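# Raise the fallen lower window sash until both latches engage

## Task

Lift the window's lower sash back upright into its frame and keep pushing until both of its latches click into place. The sash must never be allowed to drop any significant distance, or the attempt counts as failed.

## Robot and tools

Robot: two arms, left_arm and right_arm, each ending in a five-finger hand. left_arm has a left hand and right_arm a right hand. Calibrated base positions in the scene frame: left_arm (+0.061, +0.442, 0) m, right_arm (+0.042, -0.347, 0) m, both almost unrotated. A camera stand sits behind the arms.

Scene frame: origin at table-top height, halfway between the nominal bases. +z is up, +x points out over the table, and left_arm is on the +y side. Image left and right do not match these names. Positions, orientations (quat_wxyz) and velocities in results use this frame, in metres, m/s and rad/s, and can be a few cm off.

Hand point: a spot 0.05 m in front of the palm and 0.15 m from the wrist flange along the fingers. Its +z runs along the straight fingers, +y comes out of the palm, and +x runs across the palm away from the thumb on the right hand (toward the thumb on the left hand). Straight fingers extend 0.06 to 0.07 m past it. A bracket on the little-finger side of the wrist can strike things, and with level fingers the wrist can hang below the hand point and touch the table first.

The 28-number row (used by both execute_actions and move): one flat list covering both arms, every value in [-1, 1]. Order: left_arm dx, dy, dz, rx, ry, rz, then left hand little, ring, middle, index, thumb_bend, thumb_turn, force_limit, speed; then the same fourteen for right_arm. The six pose numbers are an offset, not a pose. They are measured from that arm's Hand target at the start of the action or call, along the Hand target's own axes. A value of 1.0 equals 0.6 m or 180 degrees. rx, ry, rz form a single rotation vector. Each step, the commanded orientation is clipped to within 32 degrees of the measured one. Send six zeros to hold an arm's current Hand target.

The eight hand numbers are absolute settings. Fingers and thumb_bend: +1 straight/open, -1 curled/closed. thumb_turn: +1 beside the palm, -1 in front of the palm, facing the fingers. force_limit maps linearly from about 0 N at -1 to 10 N at +1 (15 N for the two thumb motors). speed rises from nearly zero at -1 to full at +0.48 and stays full up to +1. For a soft grip, close with speed at -0.94 or lower. A hand keeps no value by default: to leave it alone, resend its last executed eight numbers. If none have been sent yet, use hand_measured plus hand_force_limit and hand_speed. To squeeze harder, raise force_limit and send a target closed further than hand_measured. With the thumb in front, the hand can grasp items about 0.035 to 0.065 m thick, or a handle down to roughly 0.025 m.

Tools:
- execute_actions(actions, cameras): actions is a list of actions. Each action holds up to 15 rows, one per 1/30 s step, and a short action repeats its last row. Every row in an action counts from that action's starting Hand target, so repeating an offset moves the arm further. Images come only when actions is empty or cameras requests them.
- move(target, speed, blend, stop_force, zero, blocking, cameras): a straight-line path toward one row or a list of up to 15 rows. All rows are offsets from the same starting Hand targets. speed is in m/s, 0.002 to 3.6, default 0.25, and turns are capped at twice that in rad/s. blend is in metres and rounds corners in a list. stop_force is in N, 3 to 120, and ends an arm's path when it senses that much push; zero picks the baseline for that check. blocking=false returns early and cannot be combined with stop_force. Paths do not avoid obstacles and last at most 10 s. The result adds a move: line such as done, off_target, moving, held or fault, plus limits=paced or limits=held.
- wait(seconds 0 to 10, cameras); stop(cameras) brakes a running move.
- zoom_image(camera, region [x0, y0, x1, y1] in pixels, at most 504 by 504) for cam_head_left, cam_head_right, cam_high, cam_left_wrist or cam_right_wrist, from the newest images.
- show_instructions() shows the reference pages; zero_wrist_force(arm) rezeroes one wrist sensor.
- finished_scene(scene) ends the current scene, given by its number. This cannot be undone.

Results: Hand target is the last commanded pose, and the next offsets count from it. The hand point often rests a bit short of it. hand_measured, hand_stopped_by (moving, target, force, stalled, fault) and hand_load_n follow the motor order above. Wrist force and torque are in the end effector's axes, and a push shows as force coming from the surface. Joint torques include the arm's own weight. A MOTOR HOT line appears from 70 °C, and at 85 °C the arm brakes for 30 to 60 s.

Avoid: letting the sash drop, knocking anything off the table, slamming or hard shoving. A target even slightly beyond a firm contact can cause a fault stop. Contact torque at a joint's limit (138 N m for the big joints, 25.7 N m for the wrist joints) or roughly 150 N of outside force stops the arm for 10 s. Do not let the arms collide or grip each other, and do not overload a finger. Approach contacts slowly, ideally with stop_force, and route paths around an arm's own base.

Each tool is called after "Emit:" as name(argument=value, ...) on one line, values as JSON.

Reference images:

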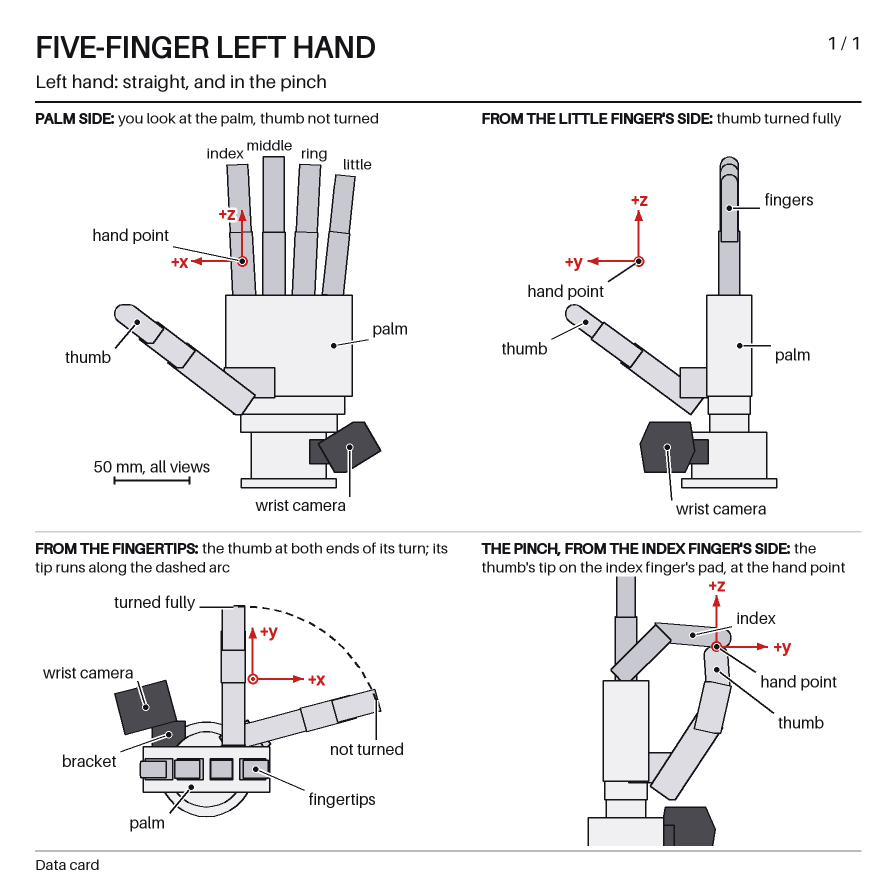

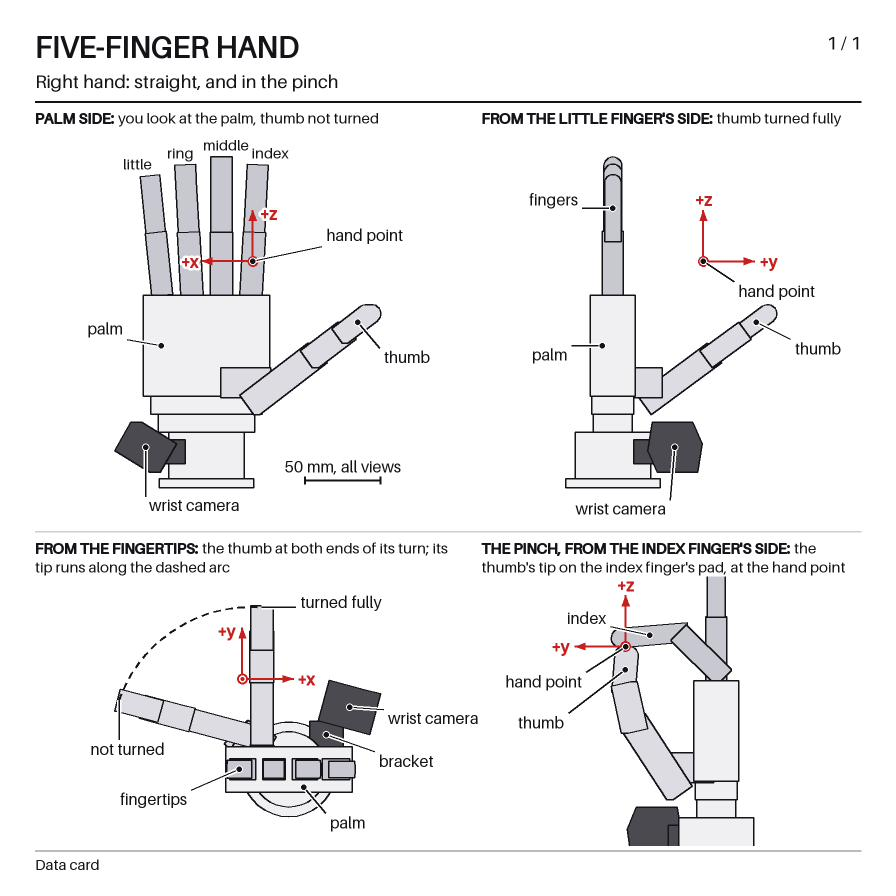

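## Session

Emit:
execute_actions(actions=[])

Scene clock: 0.00 s.
left_arm: end_effector_position=(+0.0626, +0.3839, +0.3353) hand_measured=(+1.000, +1.000, +1.000, +1.000, +1.000, +1.000) hand_load_n=(+0.0, -0.5, +0.0, +0.0, +0.0, +0.0) hand_stopped_by=(target, target, target, target, target, target) hand_force_limit=0.00 hand_speed=-0.80 end_effector_quat_wxyz=(-0.175, +0.797, -0.465, -0.344) | right_arm: end_effector_position=(+0.3272, -0.2899, +0.1339) hand_measured=(+1.000, +1.000, +1.000, +1.000, +1.000, +1.000) hand_load_n=(+0.0, +0.0, +0.0, +0.0, +0.0, +0.0) hand_stopped_by=(target, target, target, target, target, target) hand_force_limit=0.00 hand_speed=-0.80 end_effector_quat_wxyz=(-0.252, -0.639, +0.725, -0.052)
Joint positions: left_arm=[2.975 -1.246 -2.129 1.206 -2.125 2.285] | right_arm=[-0.05 -1.119 1.734 1.272 1.991 -2.985]
Joint velocities: within noise
Joint torques (N m): no reading
Motor temperatures (°C): left_arm=[37 35 39 48 44 44] | right_arm=[38 38 36 42 43 44]
Wrist force (N): no reading
Wrist torque (N m): no reading
Wrist force, peak (N): no reading
Hand target: left_arm +0.0626, +0.3839, +0.3353; -0.175, +0.797, -0.465, -0.344 | right_arm +0.3272, -0.2899, +0.1339; -0.252, -0.639, +0.725, -0.052

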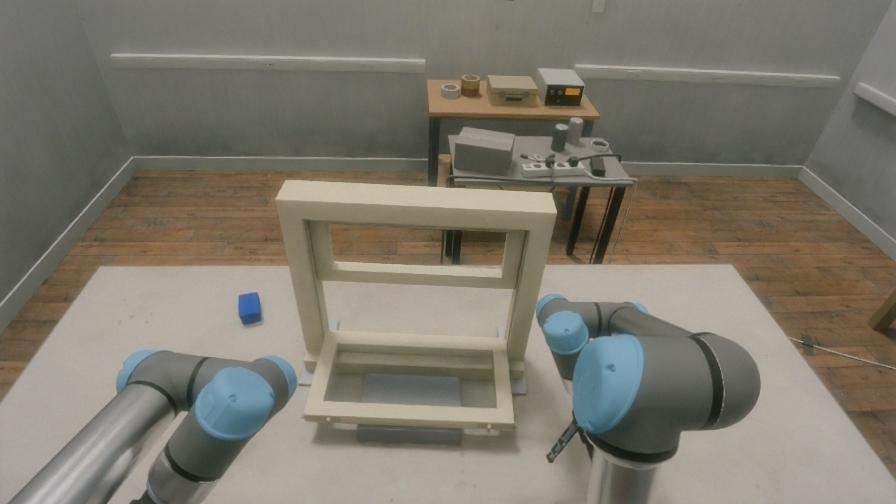

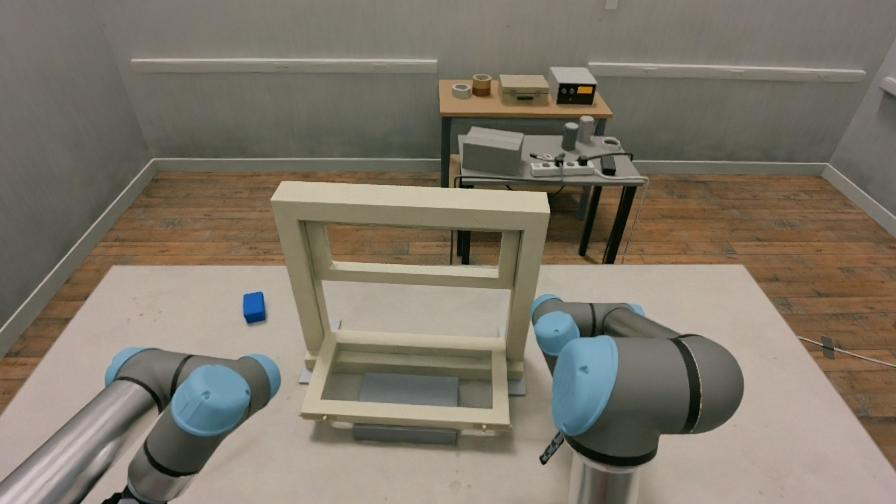

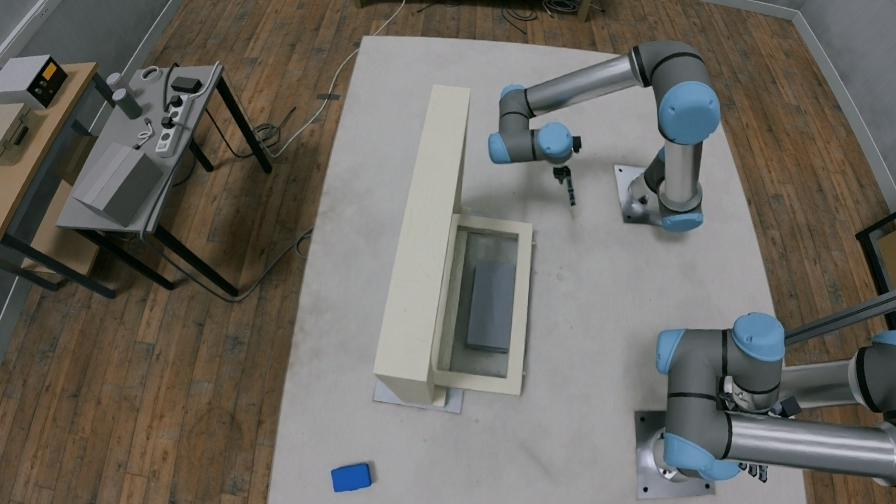

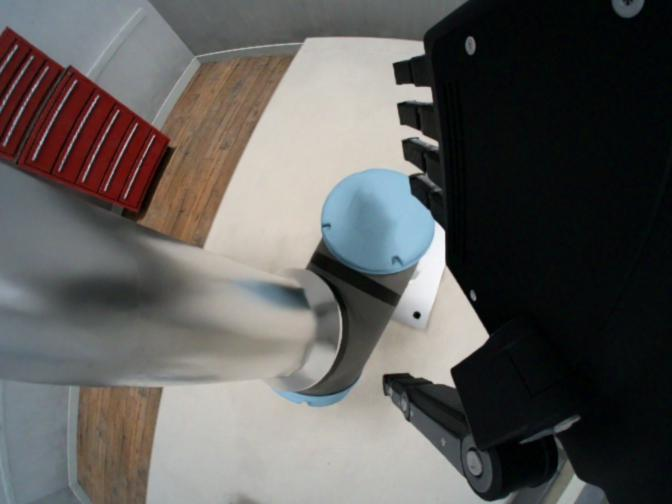

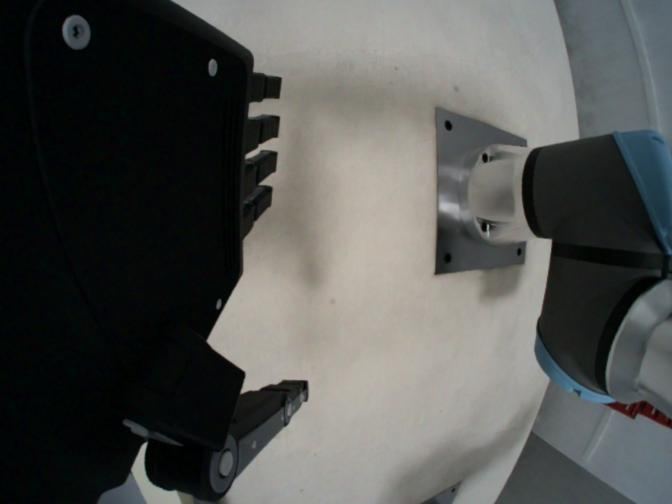

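Emit:
zoom_image(camera="cam_head_left", region=[260, 160, 580, 460])

Emit:
zoom_image(camera="cam_high", region=[350, 70, 620, 430])

Emit:
zoom_image(camera="cam_head_left", region=[290, 320, 410, 460])

Emit:
zoom_image(camera="cam_head_left", region=[440, 320, 560, 460])

Scaled by 1.575 from the camera's 896x504 image, which has a finer 1280x720 frame.

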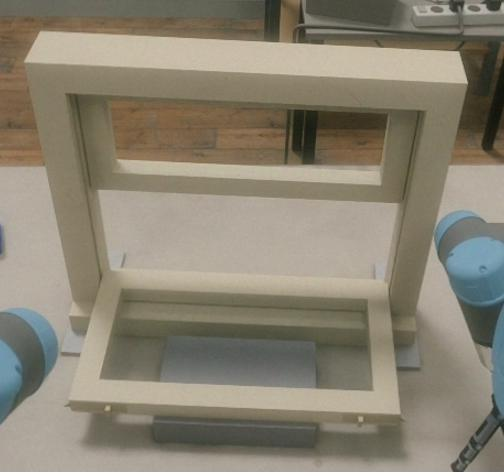

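Scaled by 1.400 from the camera's 896x504 image, which has a finer 1280x720 frame.

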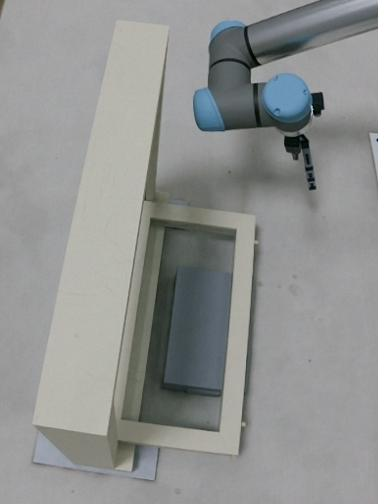

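Scaled by 3.600 from the camera's 896x504 image, which has a finer 1280x720 frame.

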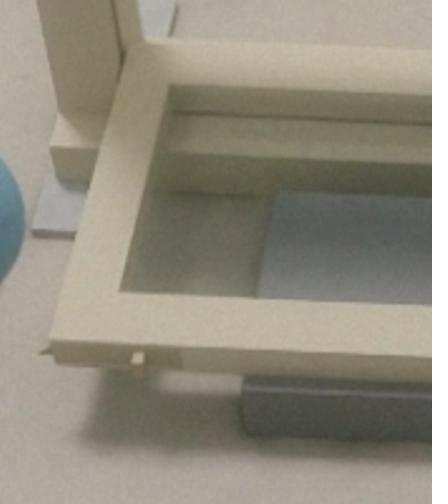

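Scaled by 3.600 from the camera's 896x504 image, which has a finer 1280x720 frame.

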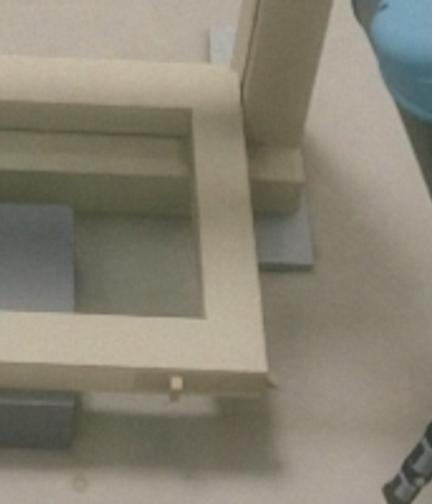

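Emit:
move(target=[0,0,0,0,0,0,1,1,1,1,1,1,0,-0.8,0.0232,0.0548,-0.196,-0.0363,-0.177,0.4487,1,1,1,1,1,1,0,-0.8], speed=0.4, cameras=["all"])

Scene clock: 17.00 s.
left_arm: end_effector_position=(+0.0626, +0.3839, +0.3353) hand_measured=(+1.000, +1.000, +1.000, +1.000, +1.000, +1.000) hand_load_n=(+0.0, +0.0, +0.0, +0.0, +0.0, +0.0) hand_stopped_by=(target, target, target, target, target, target) hand_force_limit=0.00 hand_speed=-0.80 end_effector_quat_wxyz=(-0.175, +0.797, -0.465, -0.344) | right_arm: end_effector_position=(+0.3303, -0.2499, +0.2500) hand_measured=(+1.000, +1.000, +1.000, +1.000, +1.000, +1.000) hand_load_n=(+0.0, +0.0, +0.0, +0.0, +0.0, +0.0) hand_stopped_by=(target, target, target, target, target, target) hand_force_limit=0.00 hand_speed=-0.80 end_effector_quat_wxyz=(+0.000, +0.000, +1.000, +0.000)
Joint positions: left_arm=[2.975 -1.246 -2.129 1.206 -2.125 2.285] | right_arm=[-0.408 -1.712 1.926 1.358 1.572 -1.966]
Joint torques (N m): left_arm=[-0.11 3.38 13.67 -3.08 -0.71 0.04] | right_arm=[12.6 -18.01 -29.12 0.86 -0.01 1.64]
Wrist force (N): left_arm=[0.1 0.0 0.0] | right_arm=[0.1 0.1 0.1]
Wrist torque (N m): left_arm=[0.00 -0.01 0.01] | right_arm=[-0.01 -0.08 0.15]
Wrist force, peak (N): left_arm=[0.4 -0.2 0.2] | right_arm=[-0.7 -0.3 0.4]
Hand target: left_arm +0.0626, +0.3839, +0.3353; -0.175, +0.797, -0.465, -0.344 | right_arm +0.3303, -0.2498, +0.2501; +0.000, +0.000, +1.000, +0.000
Off the commanded pose: left_arm 0.000 m, 0 deg | right_arm 0.000 m, 0 deg.
move: done

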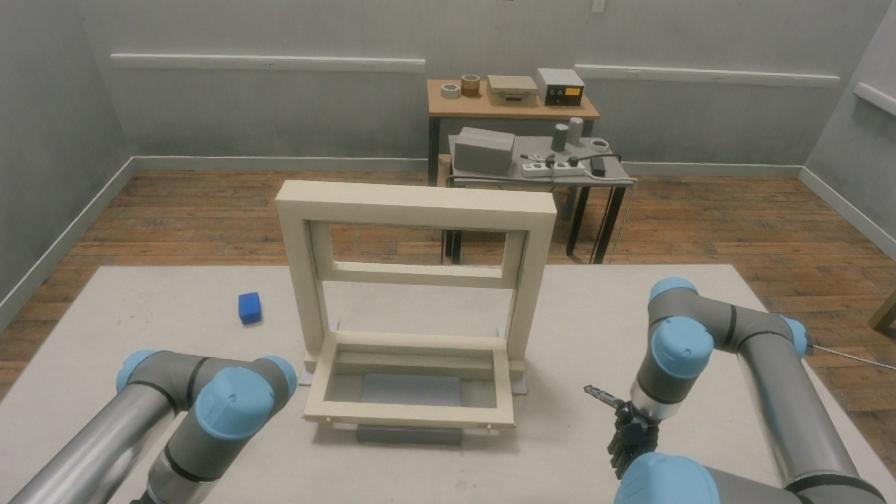

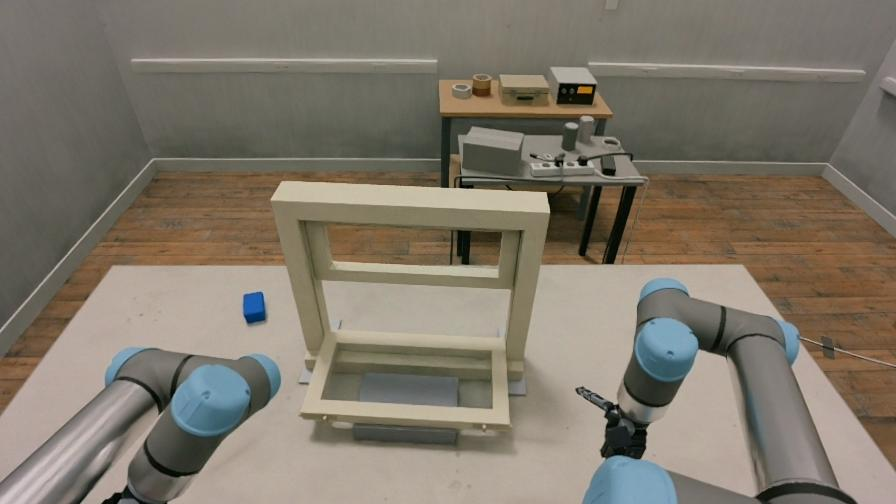

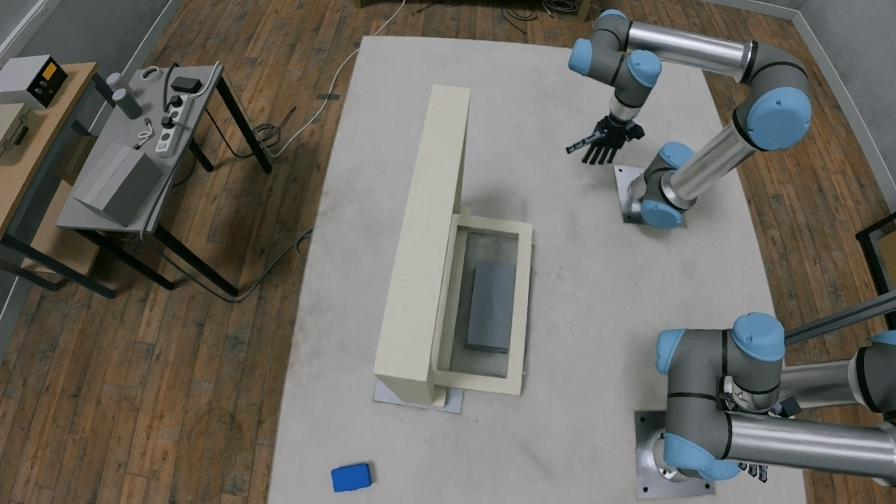

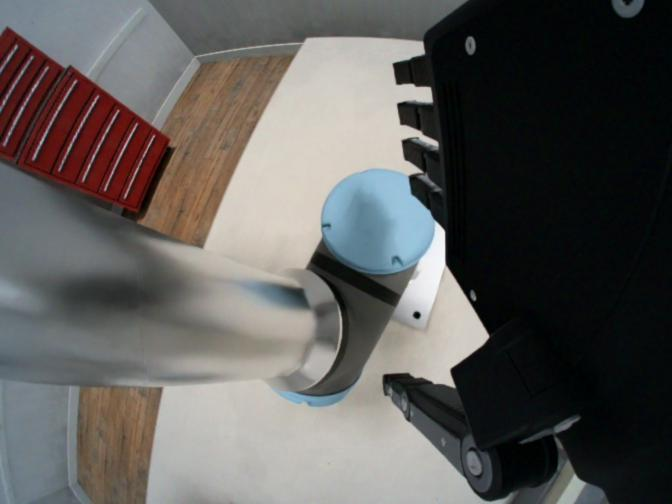

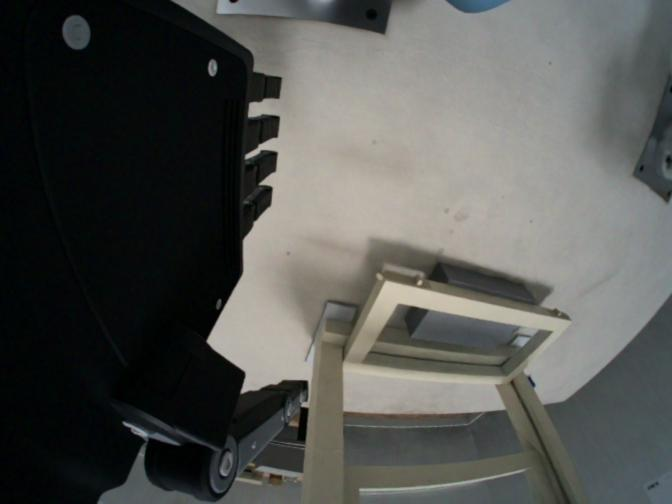

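Emit:
zoom_image(camera="cam_high", region=[560, 100, 720, 240])

Emit:
zoom_image(camera="cam_high", region=[620, 400, 780, 504])

Emit:
zoom_image(camera="cam_high", region=[370, 180, 550, 420])

Emit:
zoom_image(camera="cam_right_wrist", region=[290, 220, 600, 504])

Scaled by 3.150 from the camera's 896x504 image, which has a finer 1280x720 frame.

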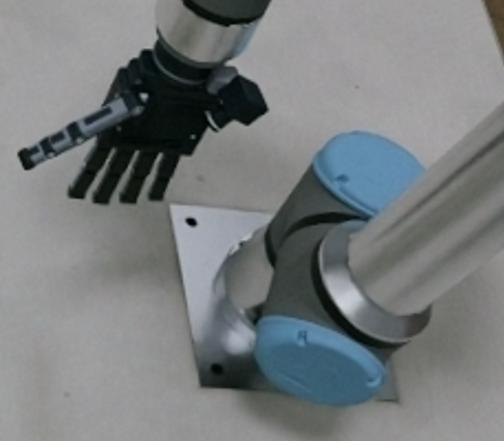

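Scaled by 3.150 from the camera's 896x504 image, which has a finer 1280x720 frame.

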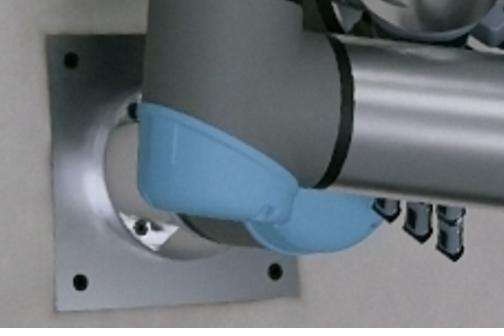

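Scaled by 2.100 from the camera's 896x504 image, which has a finer 1280x720 frame.

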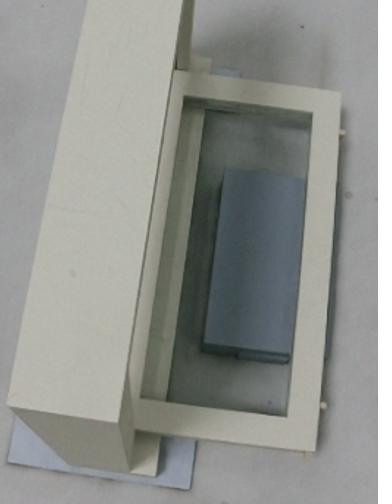

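Scaled by 1.626 from the camera's 672x504 image, which has a finer 960x720 frame.

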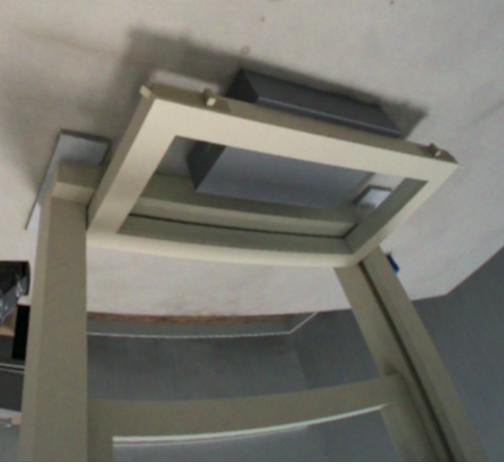

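Emit:
move(target=[0,0,0,0,0,0,1,1,1,1,1,1,0,-0.8,-0.05,0.1333,0.15,0,0,0.5317,0,0,0,0,1,1,0,0], speed=0.5, cameras=["all"])

Scene clock: 32.60 s.
left_arm: end_effector_position=(+0.0626, +0.3839, +0.3353) hand_measured=(+1.000, +1.000, +1.000, +1.000, +1.000, +1.000) hand_load_n=(+0.0, +0.0, +0.0, +0.5, +0.0, +0.0) hand_stopped_by=(target, target, target, target, target, target) hand_force_limit=0.00 hand_speed=-0.80 end_effector_quat_wxyz=(-0.175, +0.797, -0.465, -0.344) | right_arm: end_effector_position=(+0.3603, -0.1698, +0.1601) hand_measured=(+0.000, +0.000, +0.000, +0.000, +1.000, +1.000) hand_load_n=(+0.5, +0.0, +0.0, +0.0, +0.0, +0.0) hand_stopped_by=(target, target, target, target, target, target) hand_force_limit=0.00 hand_speed=0.00 end_effector_quat_wxyz=(+0.000, +0.741, +0.671, +0.000) end_effector_velocity=(-0.001, +0.000, +0.000) end_effector_angular_velocity=(+0.001, +0.004, -0.006)
Joint positions: left_arm=[2.975 -1.246 -2.129 1.206 -2.125 2.285] | right_arm=[0.266 -1.433 1.891 1.114 1.571 0.378]
Joint velocities: left_arm=[within noise] | right_arm=[0 0 0 0.003 -0.002 0.006]
Joint torques (N m): left_arm=[0.45 4.02 13.63 -3.48 -0.6 0.18] | right_arm=[-12.04 -19.38 -2.48 3.49 -1.46 1.6]
Wrist force (N): left_arm=[0.1 -0.2 0.0] | right_arm=[0.0 0.1 0.1]
Wrist torque (N m): left_arm=[-0.03 0.00 0.01] | right_arm=[-0.01 -0.06 0.05]
Wrist force, peak (N): left_arm=[0.2 -0.3 0.3] | right_arm=[0.6 0.3 0.4]
Hand target: left_arm +0.0626, +0.3839, +0.3353; -0.175, +0.797, -0.465, -0.344 | right_arm +0.3602, -0.1699, +0.1600; +0.000, +0.741, +0.671, +0.000
Off the commanded pose: left_arm 0.000 m, 0 deg | right_arm 0.000 m, 0 deg.
move: done

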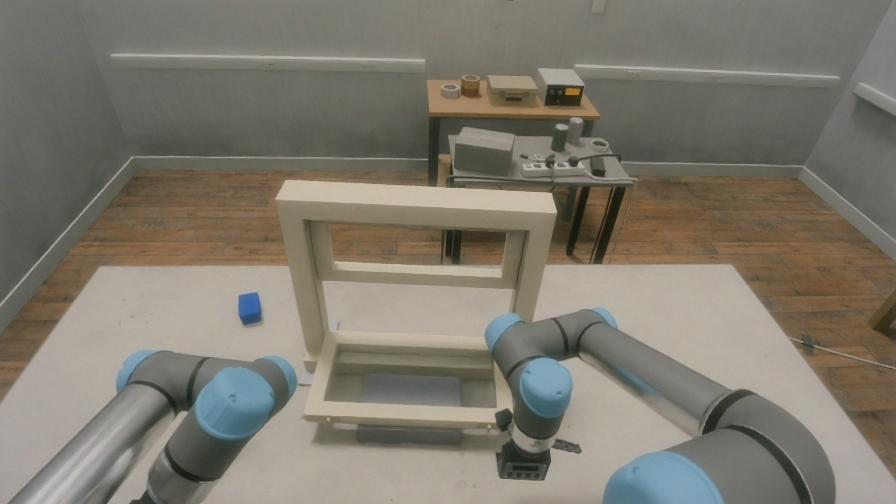

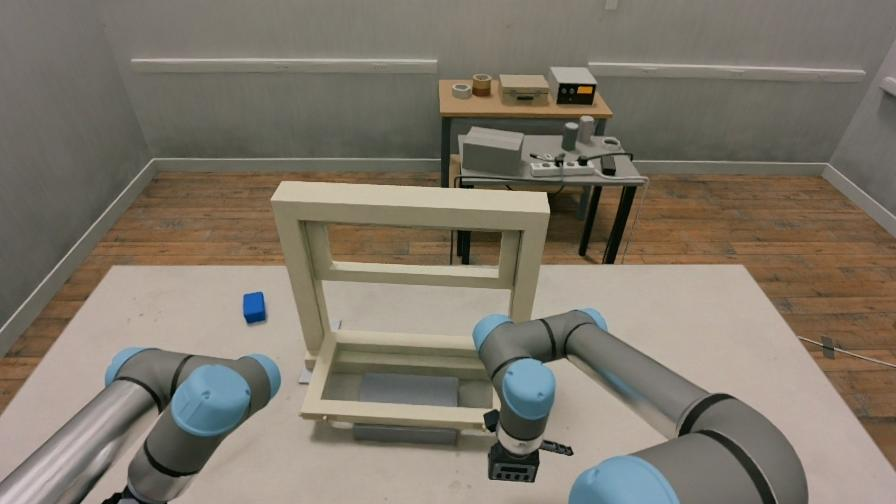

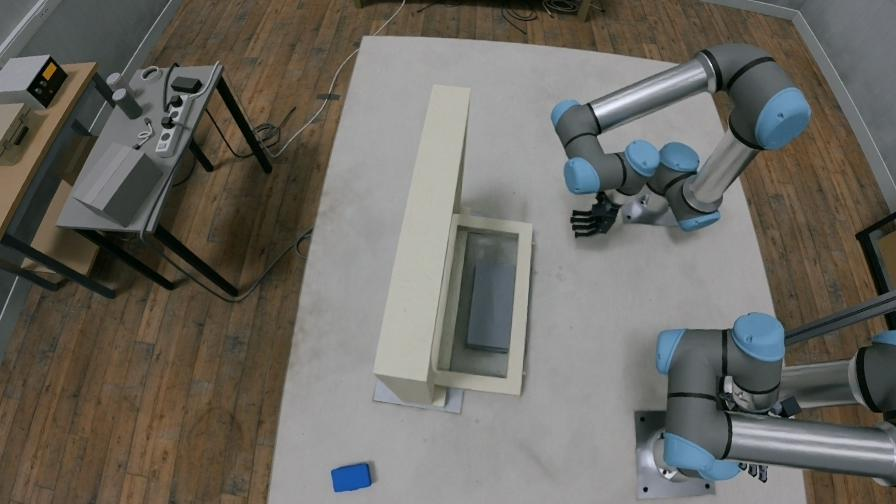

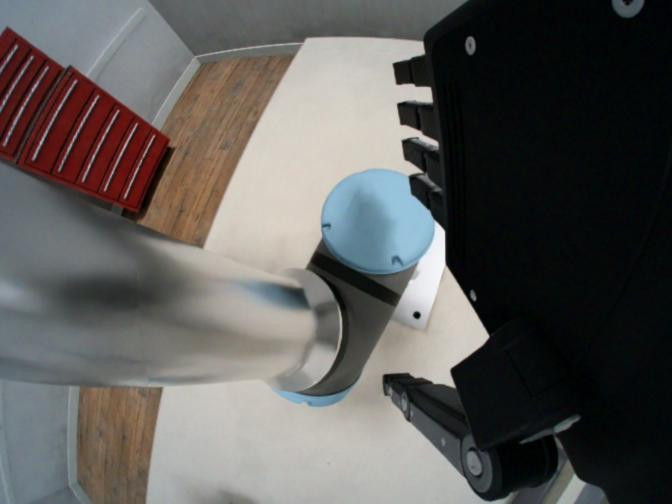

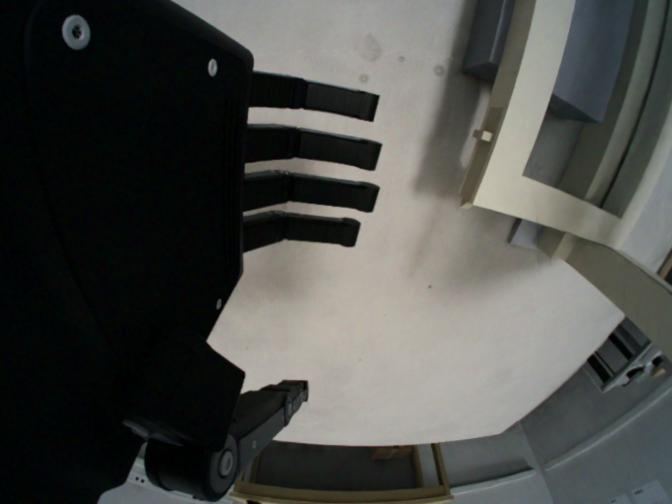

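Emit:
zoom_image(camera="cam_high", region=[500, 160, 640, 280])

Emit:
zoom_image(camera="cam_head_left", region=[440, 340, 600, 500])

Scaled by 3.600 from the camera's 896x504 image, which has a finer 1280x720 frame.

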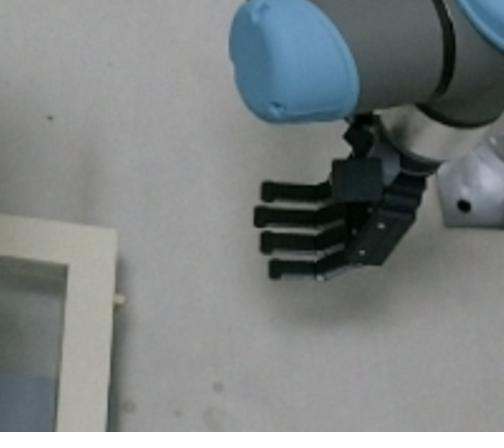

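Scaled by 3.150 from the camera's 896x504 image, which has a finer 1280x720 frame.

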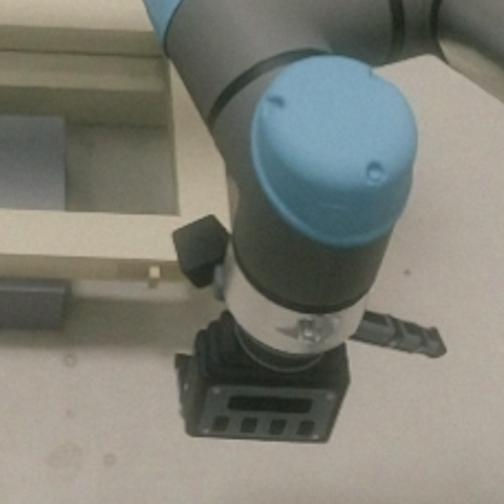

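Emit:
move(target=[0,0,0,0,0,0,1,1,1,1,1,1,0,-0.8,0,0,0.2,0,0,0,0,0,0,0,1,1,0,0], speed=0.04, stop_force=5, cameras=["cam_high","cam_head_left","cam_right_wrist"])

Scene clock: 40.23 s.
left_arm: end_effector_position=(+0.0626, +0.3839, +0.3353) hand_measured=(+1.000, +1.000, +1.000, +1.000, +1.000, +1.000) hand_load_n=(+0.0, +0.0, +0.0, +0.0, +0.0, +0.0) hand_stopped_by=(target, target, target, target, target, target) hand_force_limit=0.00 hand_speed=-0.80 end_effector_quat_wxyz=(-0.175, +0.797, -0.465, -0.344) | right_arm: end_effector_position=(+0.3601, -0.1699, +0.0400) hand_measured=(+0.000, +0.000, +0.000, +0.000, +1.000, +1.000) hand_load_n=(+0.0, +0.0, +0.0, +0.0, +0.0, +0.0) hand_stopped_by=(target, target, target, target, target, target) hand_force_limit=0.00 hand_speed=0.00 end_effector_quat_wxyz=(+0.000, +0.741, +0.671, +0.000)
Joint positions: left_arm=[2.975 -1.246 -2.129 1.206 -2.125 2.285] | right_arm=[0.266 -1.256 2.038 0.79 1.571 0.378]
Joint torques (N m): left_arm=[0.74 4.87 14.29 -3.58 -0.99 0.19] | right_arm=[-11.26 -32.86 -24.28 1.35 -1.07 -1.26]
Wrist force (N): left_arm=[0.0 -0.2 0.0] | right_arm=[0.0 0.3 0.1]
Wrist torque (N m): left_arm=[-0.03 0.00 0.01] | right_arm=[0.01 -0.05 0.01]
Wrist force, peak (N): left_arm=[0.4 -0.2 0.0] | right_arm=[0.0 0.2 0.6]
Hand target: left_arm +0.0626, +0.3839, +0.3353; -0.175, +0.797, -0.465, -0.344 | right_arm +0.3601, -0.1699, +0.0400; +0.000, +0.741, +0.671, +0.000
Off the commanded pose: left_arm 0.000 m, 0 deg | right_arm 0.000 m, 0 deg.
move: done
Images, in order (width x height): cam_head_left 896x504, cam_high 896x504, cam_right_wrist 672x504.

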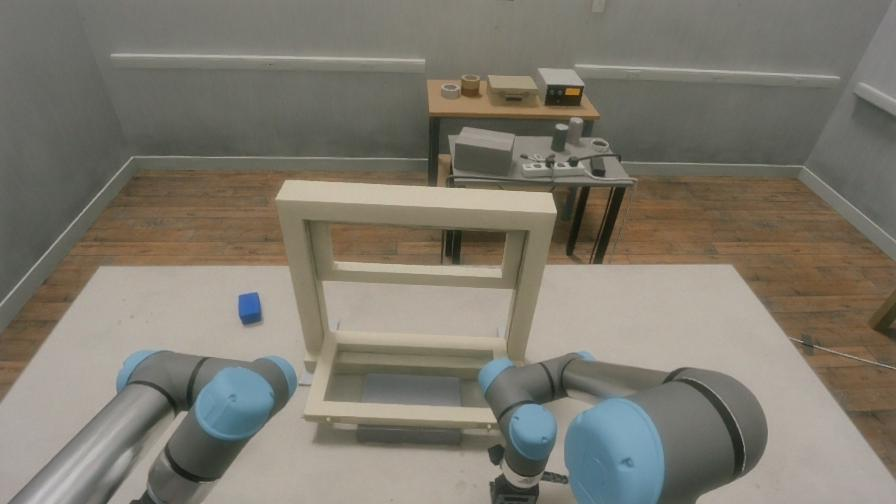

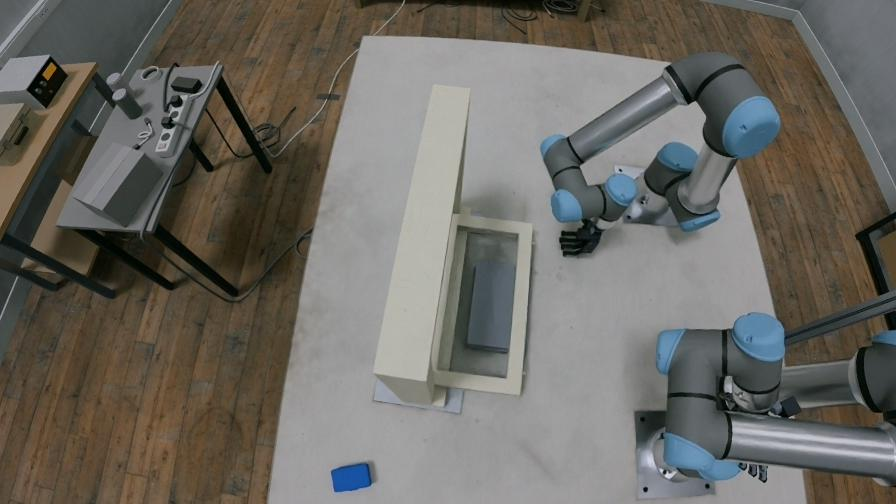

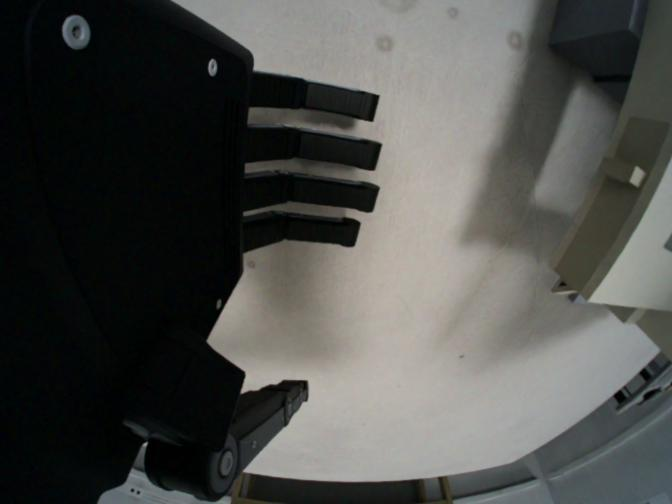

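Emit:
zoom_image(camera="cam_right_wrist", region=[200, 30, 672, 360])

Emit:
zoom_image(camera="cam_head_left", region=[420, 360, 620, 504])

Emit:
zoom_image(camera="cam_high", region=[500, 180, 640, 300])

Scaled by 1.068 from the camera's 672x504 image, which has a finer 960x720 frame.

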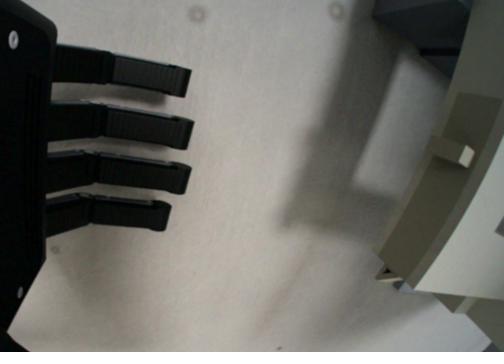

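Scaled by 2.520 from the camera's 896x504 image, which has a finer 1280x720 frame.

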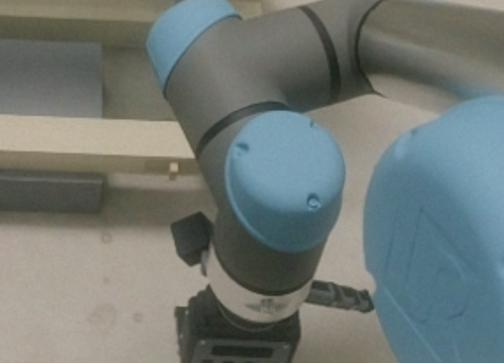

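Scaled by 3.600 from the camera's 896x504 image, which has a finer 1280x720 frame.

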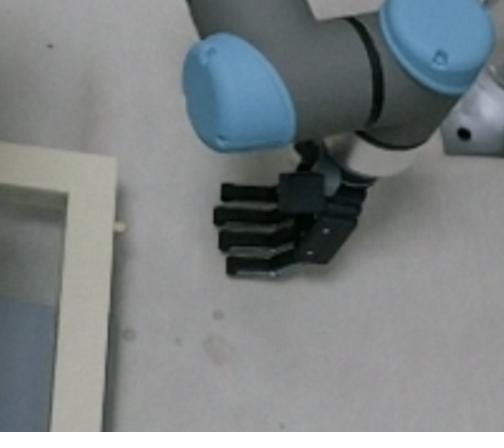

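Emit:
move(target=[[0,0,0,0,0,0,1,1,1,1,1,1,0,-0.8,0.03,0,-0.0083,0,0,0,0,0,0,0,1,1,0,0],[0,0,0,0,0,0,1,1,1,1,1,1,0,-0.8,0.03,0.2083,-0.0083,0,0,0,0,0,0,0,1,1,0,0]], speed=0.06, stop_force=5, cameras=["cam_high","cam_head_left","cam_right_wrist"])

Scene clock: 52.57 s.
left_arm: end_effector_position=(+0.0626, +0.3839, +0.3353) hand_measured=(+1.000, +1.000, +1.000, +1.000, +1.000, +1.000) hand_load_n=(+0.0, +0.0, +0.0, +0.0, +0.0, +0.0) hand_stopped_by=(target, target, target, target, target, target) hand_force_limit=0.00 hand_speed=-0.80 end_effector_quat_wxyz=(-0.175, +0.797, -0.465, -0.344) | right_arm: end_effector_position=(+0.4863, -0.1643, +0.0449) hand_measured=(+0.000, +0.000, +0.000, +0.000, +1.000, +1.000) hand_load_n=(+0.0, +0.0, +0.0, +0.0, +0.0, +0.0) hand_stopped_by=(target, target, target, target, target, target) hand_force_limit=0.00 hand_speed=0.00 end_effector_quat_wxyz=(+0.000, +0.741, +0.671, +0.000)
Joint positions: left_arm=[2.975 -1.246 -2.129 1.206 -2.125 2.285] | right_arm=[0.198 -1.05 1.696 0.926 1.571 0.31]
Joint torques (N m): left_arm=[0.77 3.5 14.72 -3.65 -0.94 0.18] | right_arm=[12.77 -41.72 0.3 0.71 1.39 1.36]
Wrist force (N): left_arm=[0.1 -0.2 0.1] | right_arm=[0.0 0.1 0.2]
Wrist torque (N m): left_arm=[-0.03 -0.01 0.02] | right_arm=[-0.01 -0.07 0.09]
Wrist force, peak (N): left_arm=[0.4 -0.2 0.2] | right_arm=[0.0 1.0 0.0]
Hand target: left_arm +0.0626, +0.3839, +0.3353; -0.175, +0.797, -0.465, -0.344 | right_arm +0.4863, -0.1643, +0.0449; +0.000, +0.741, +0.671, +0.000
Off the commanded pose: left_arm 0.000 m, 0 deg | right_arm 0.000 m, 0 deg.
move: done
Images, in order (width x height): cam_head_left 896x504, cam_high 896x504, cam_right_wrist 672x504.

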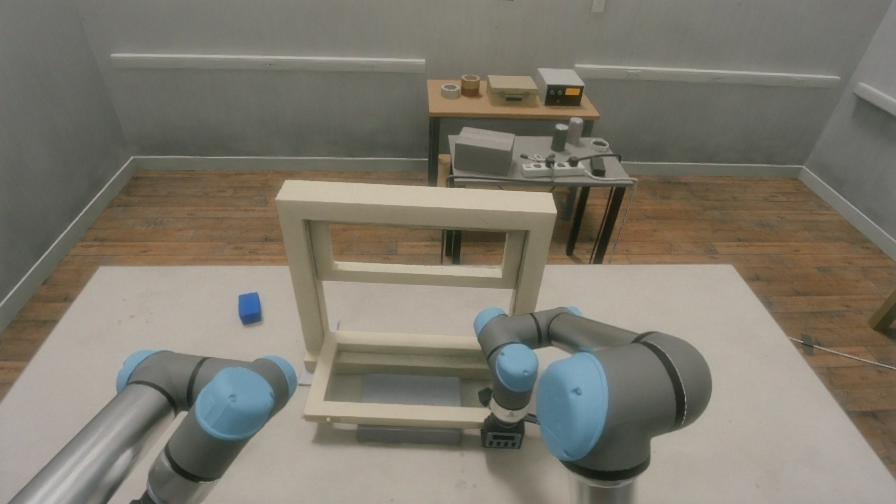

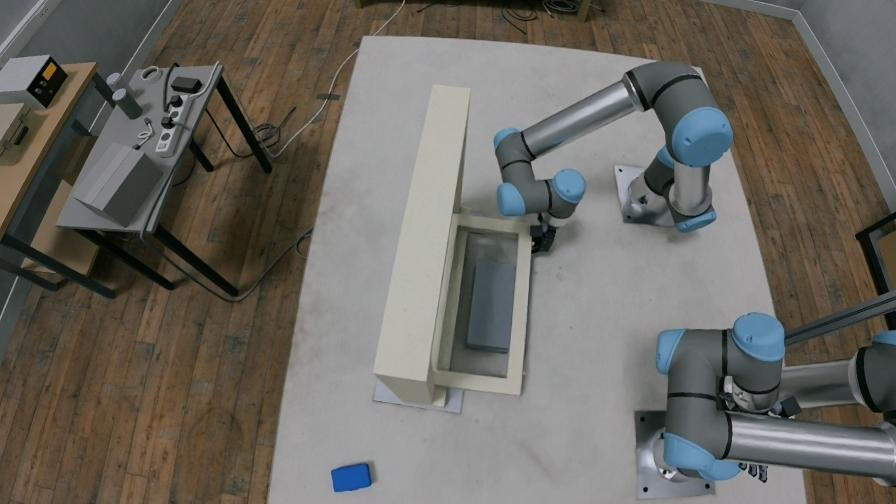

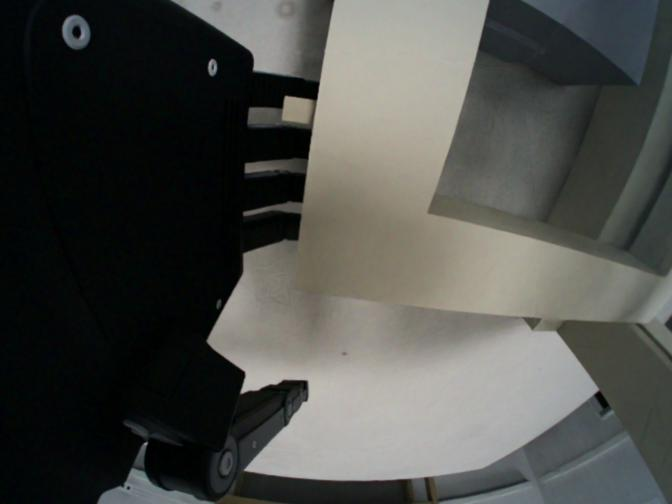

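Emit:
move(target=[0,0,0,0,0,0,1,1,1,1,1,1,0,-0.8,0,0.0083,-0.0833,0,0,0,0,0,0,0,1,1,0,0], speed=0.06, cameras=["cam_high","cam_head_left","cam_right_wrist"])

Scene clock: 54.93 s.
left_arm: end_effector_position=(+0.0626, +0.3839, +0.3353) hand_measured=(+1.000, +1.000, +1.000, +1.000, +1.000, +1.000) hand_load_n=(+0.0, -0.5, +0.0, +0.0, +0.0, +0.0) hand_stopped_by=(target, target, target, target, target, target) hand_force_limit=0.00 hand_speed=-0.80 end_effector_quat_wxyz=(-0.175, +0.797, -0.465, -0.344) | right_arm: end_effector_position=(+0.4914, -0.1648, +0.0950) hand_measured=(+0.000, +0.000, +0.000, +0.000, +1.000, +1.000) hand_load_n=(+1.5, +2.5, +0.0, +0.0, +0.0, +0.0) hand_stopped_by=(target, target, target, target, target, target) hand_force_limit=0.00 hand_speed=0.00 end_effector_quat_wxyz=(+0.000, +0.741, +0.671, +0.000) end_effector_velocity=(+0.000, +0.000, -0.002) end_effector_angular_velocity=(-0.001, -0.002, +0.001)
Joint positions: left_arm=[2.975 -1.246 -2.129 1.206 -2.125 2.285] | right_arm=[0.194 -1.107 1.634 1.044 1.571 0.306]
Joint velocities: left_arm=[within noise] | right_arm=[0 0.001 0.004 -0.007 0.002 -0.001]
Joint torques (N m): left_arm=[0.12 3.96 15.22 -3.77 -0.75 0.34] | right_arm=[-11.03 -31.78 -4.94 -0.31 1.42 -0.36]
Wrist force (N): left_arm=[0.0 0.0 -0.2] | right_arm=[0.0 -7.5 6.3]
Wrist torque (N m): left_arm=[0.00 -0.01 0.01] | right_arm=[-0.29 -0.43 -0.19]
Wrist force, peak (N): left_arm=[0.4 -0.2 0.2] | right_arm=[0.2 -7.9 8.5]
Hand target: left_arm +0.0626, +0.3839, +0.3353; -0.175, +0.797, -0.465, -0.344 | right_arm +0.4913, -0.1648, +0.0949; +0.000, +0.741, +0.671, +0.000
Off the commanded pose: left_arm 0.000 m, 0 deg | right_arm 0.000 m, 0 deg.
move: done
Images, in order (width x height): cam_head_left 896x504, cam_high 896x504, cam_right_wrist 672x504.

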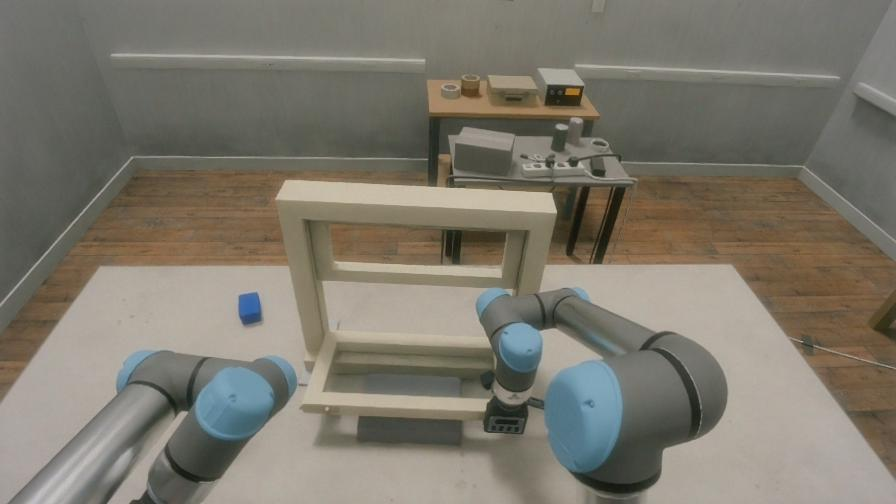

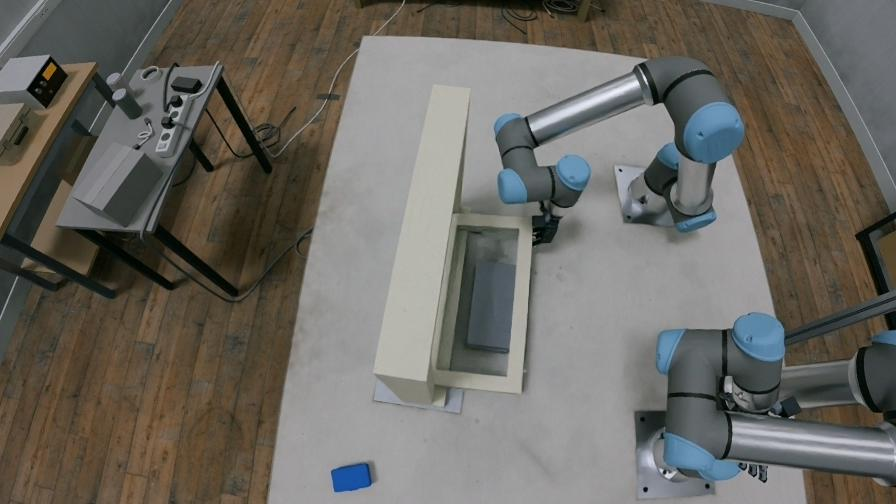

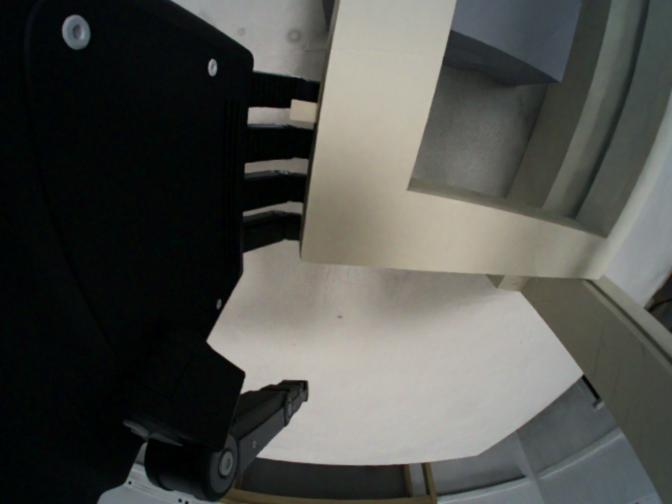

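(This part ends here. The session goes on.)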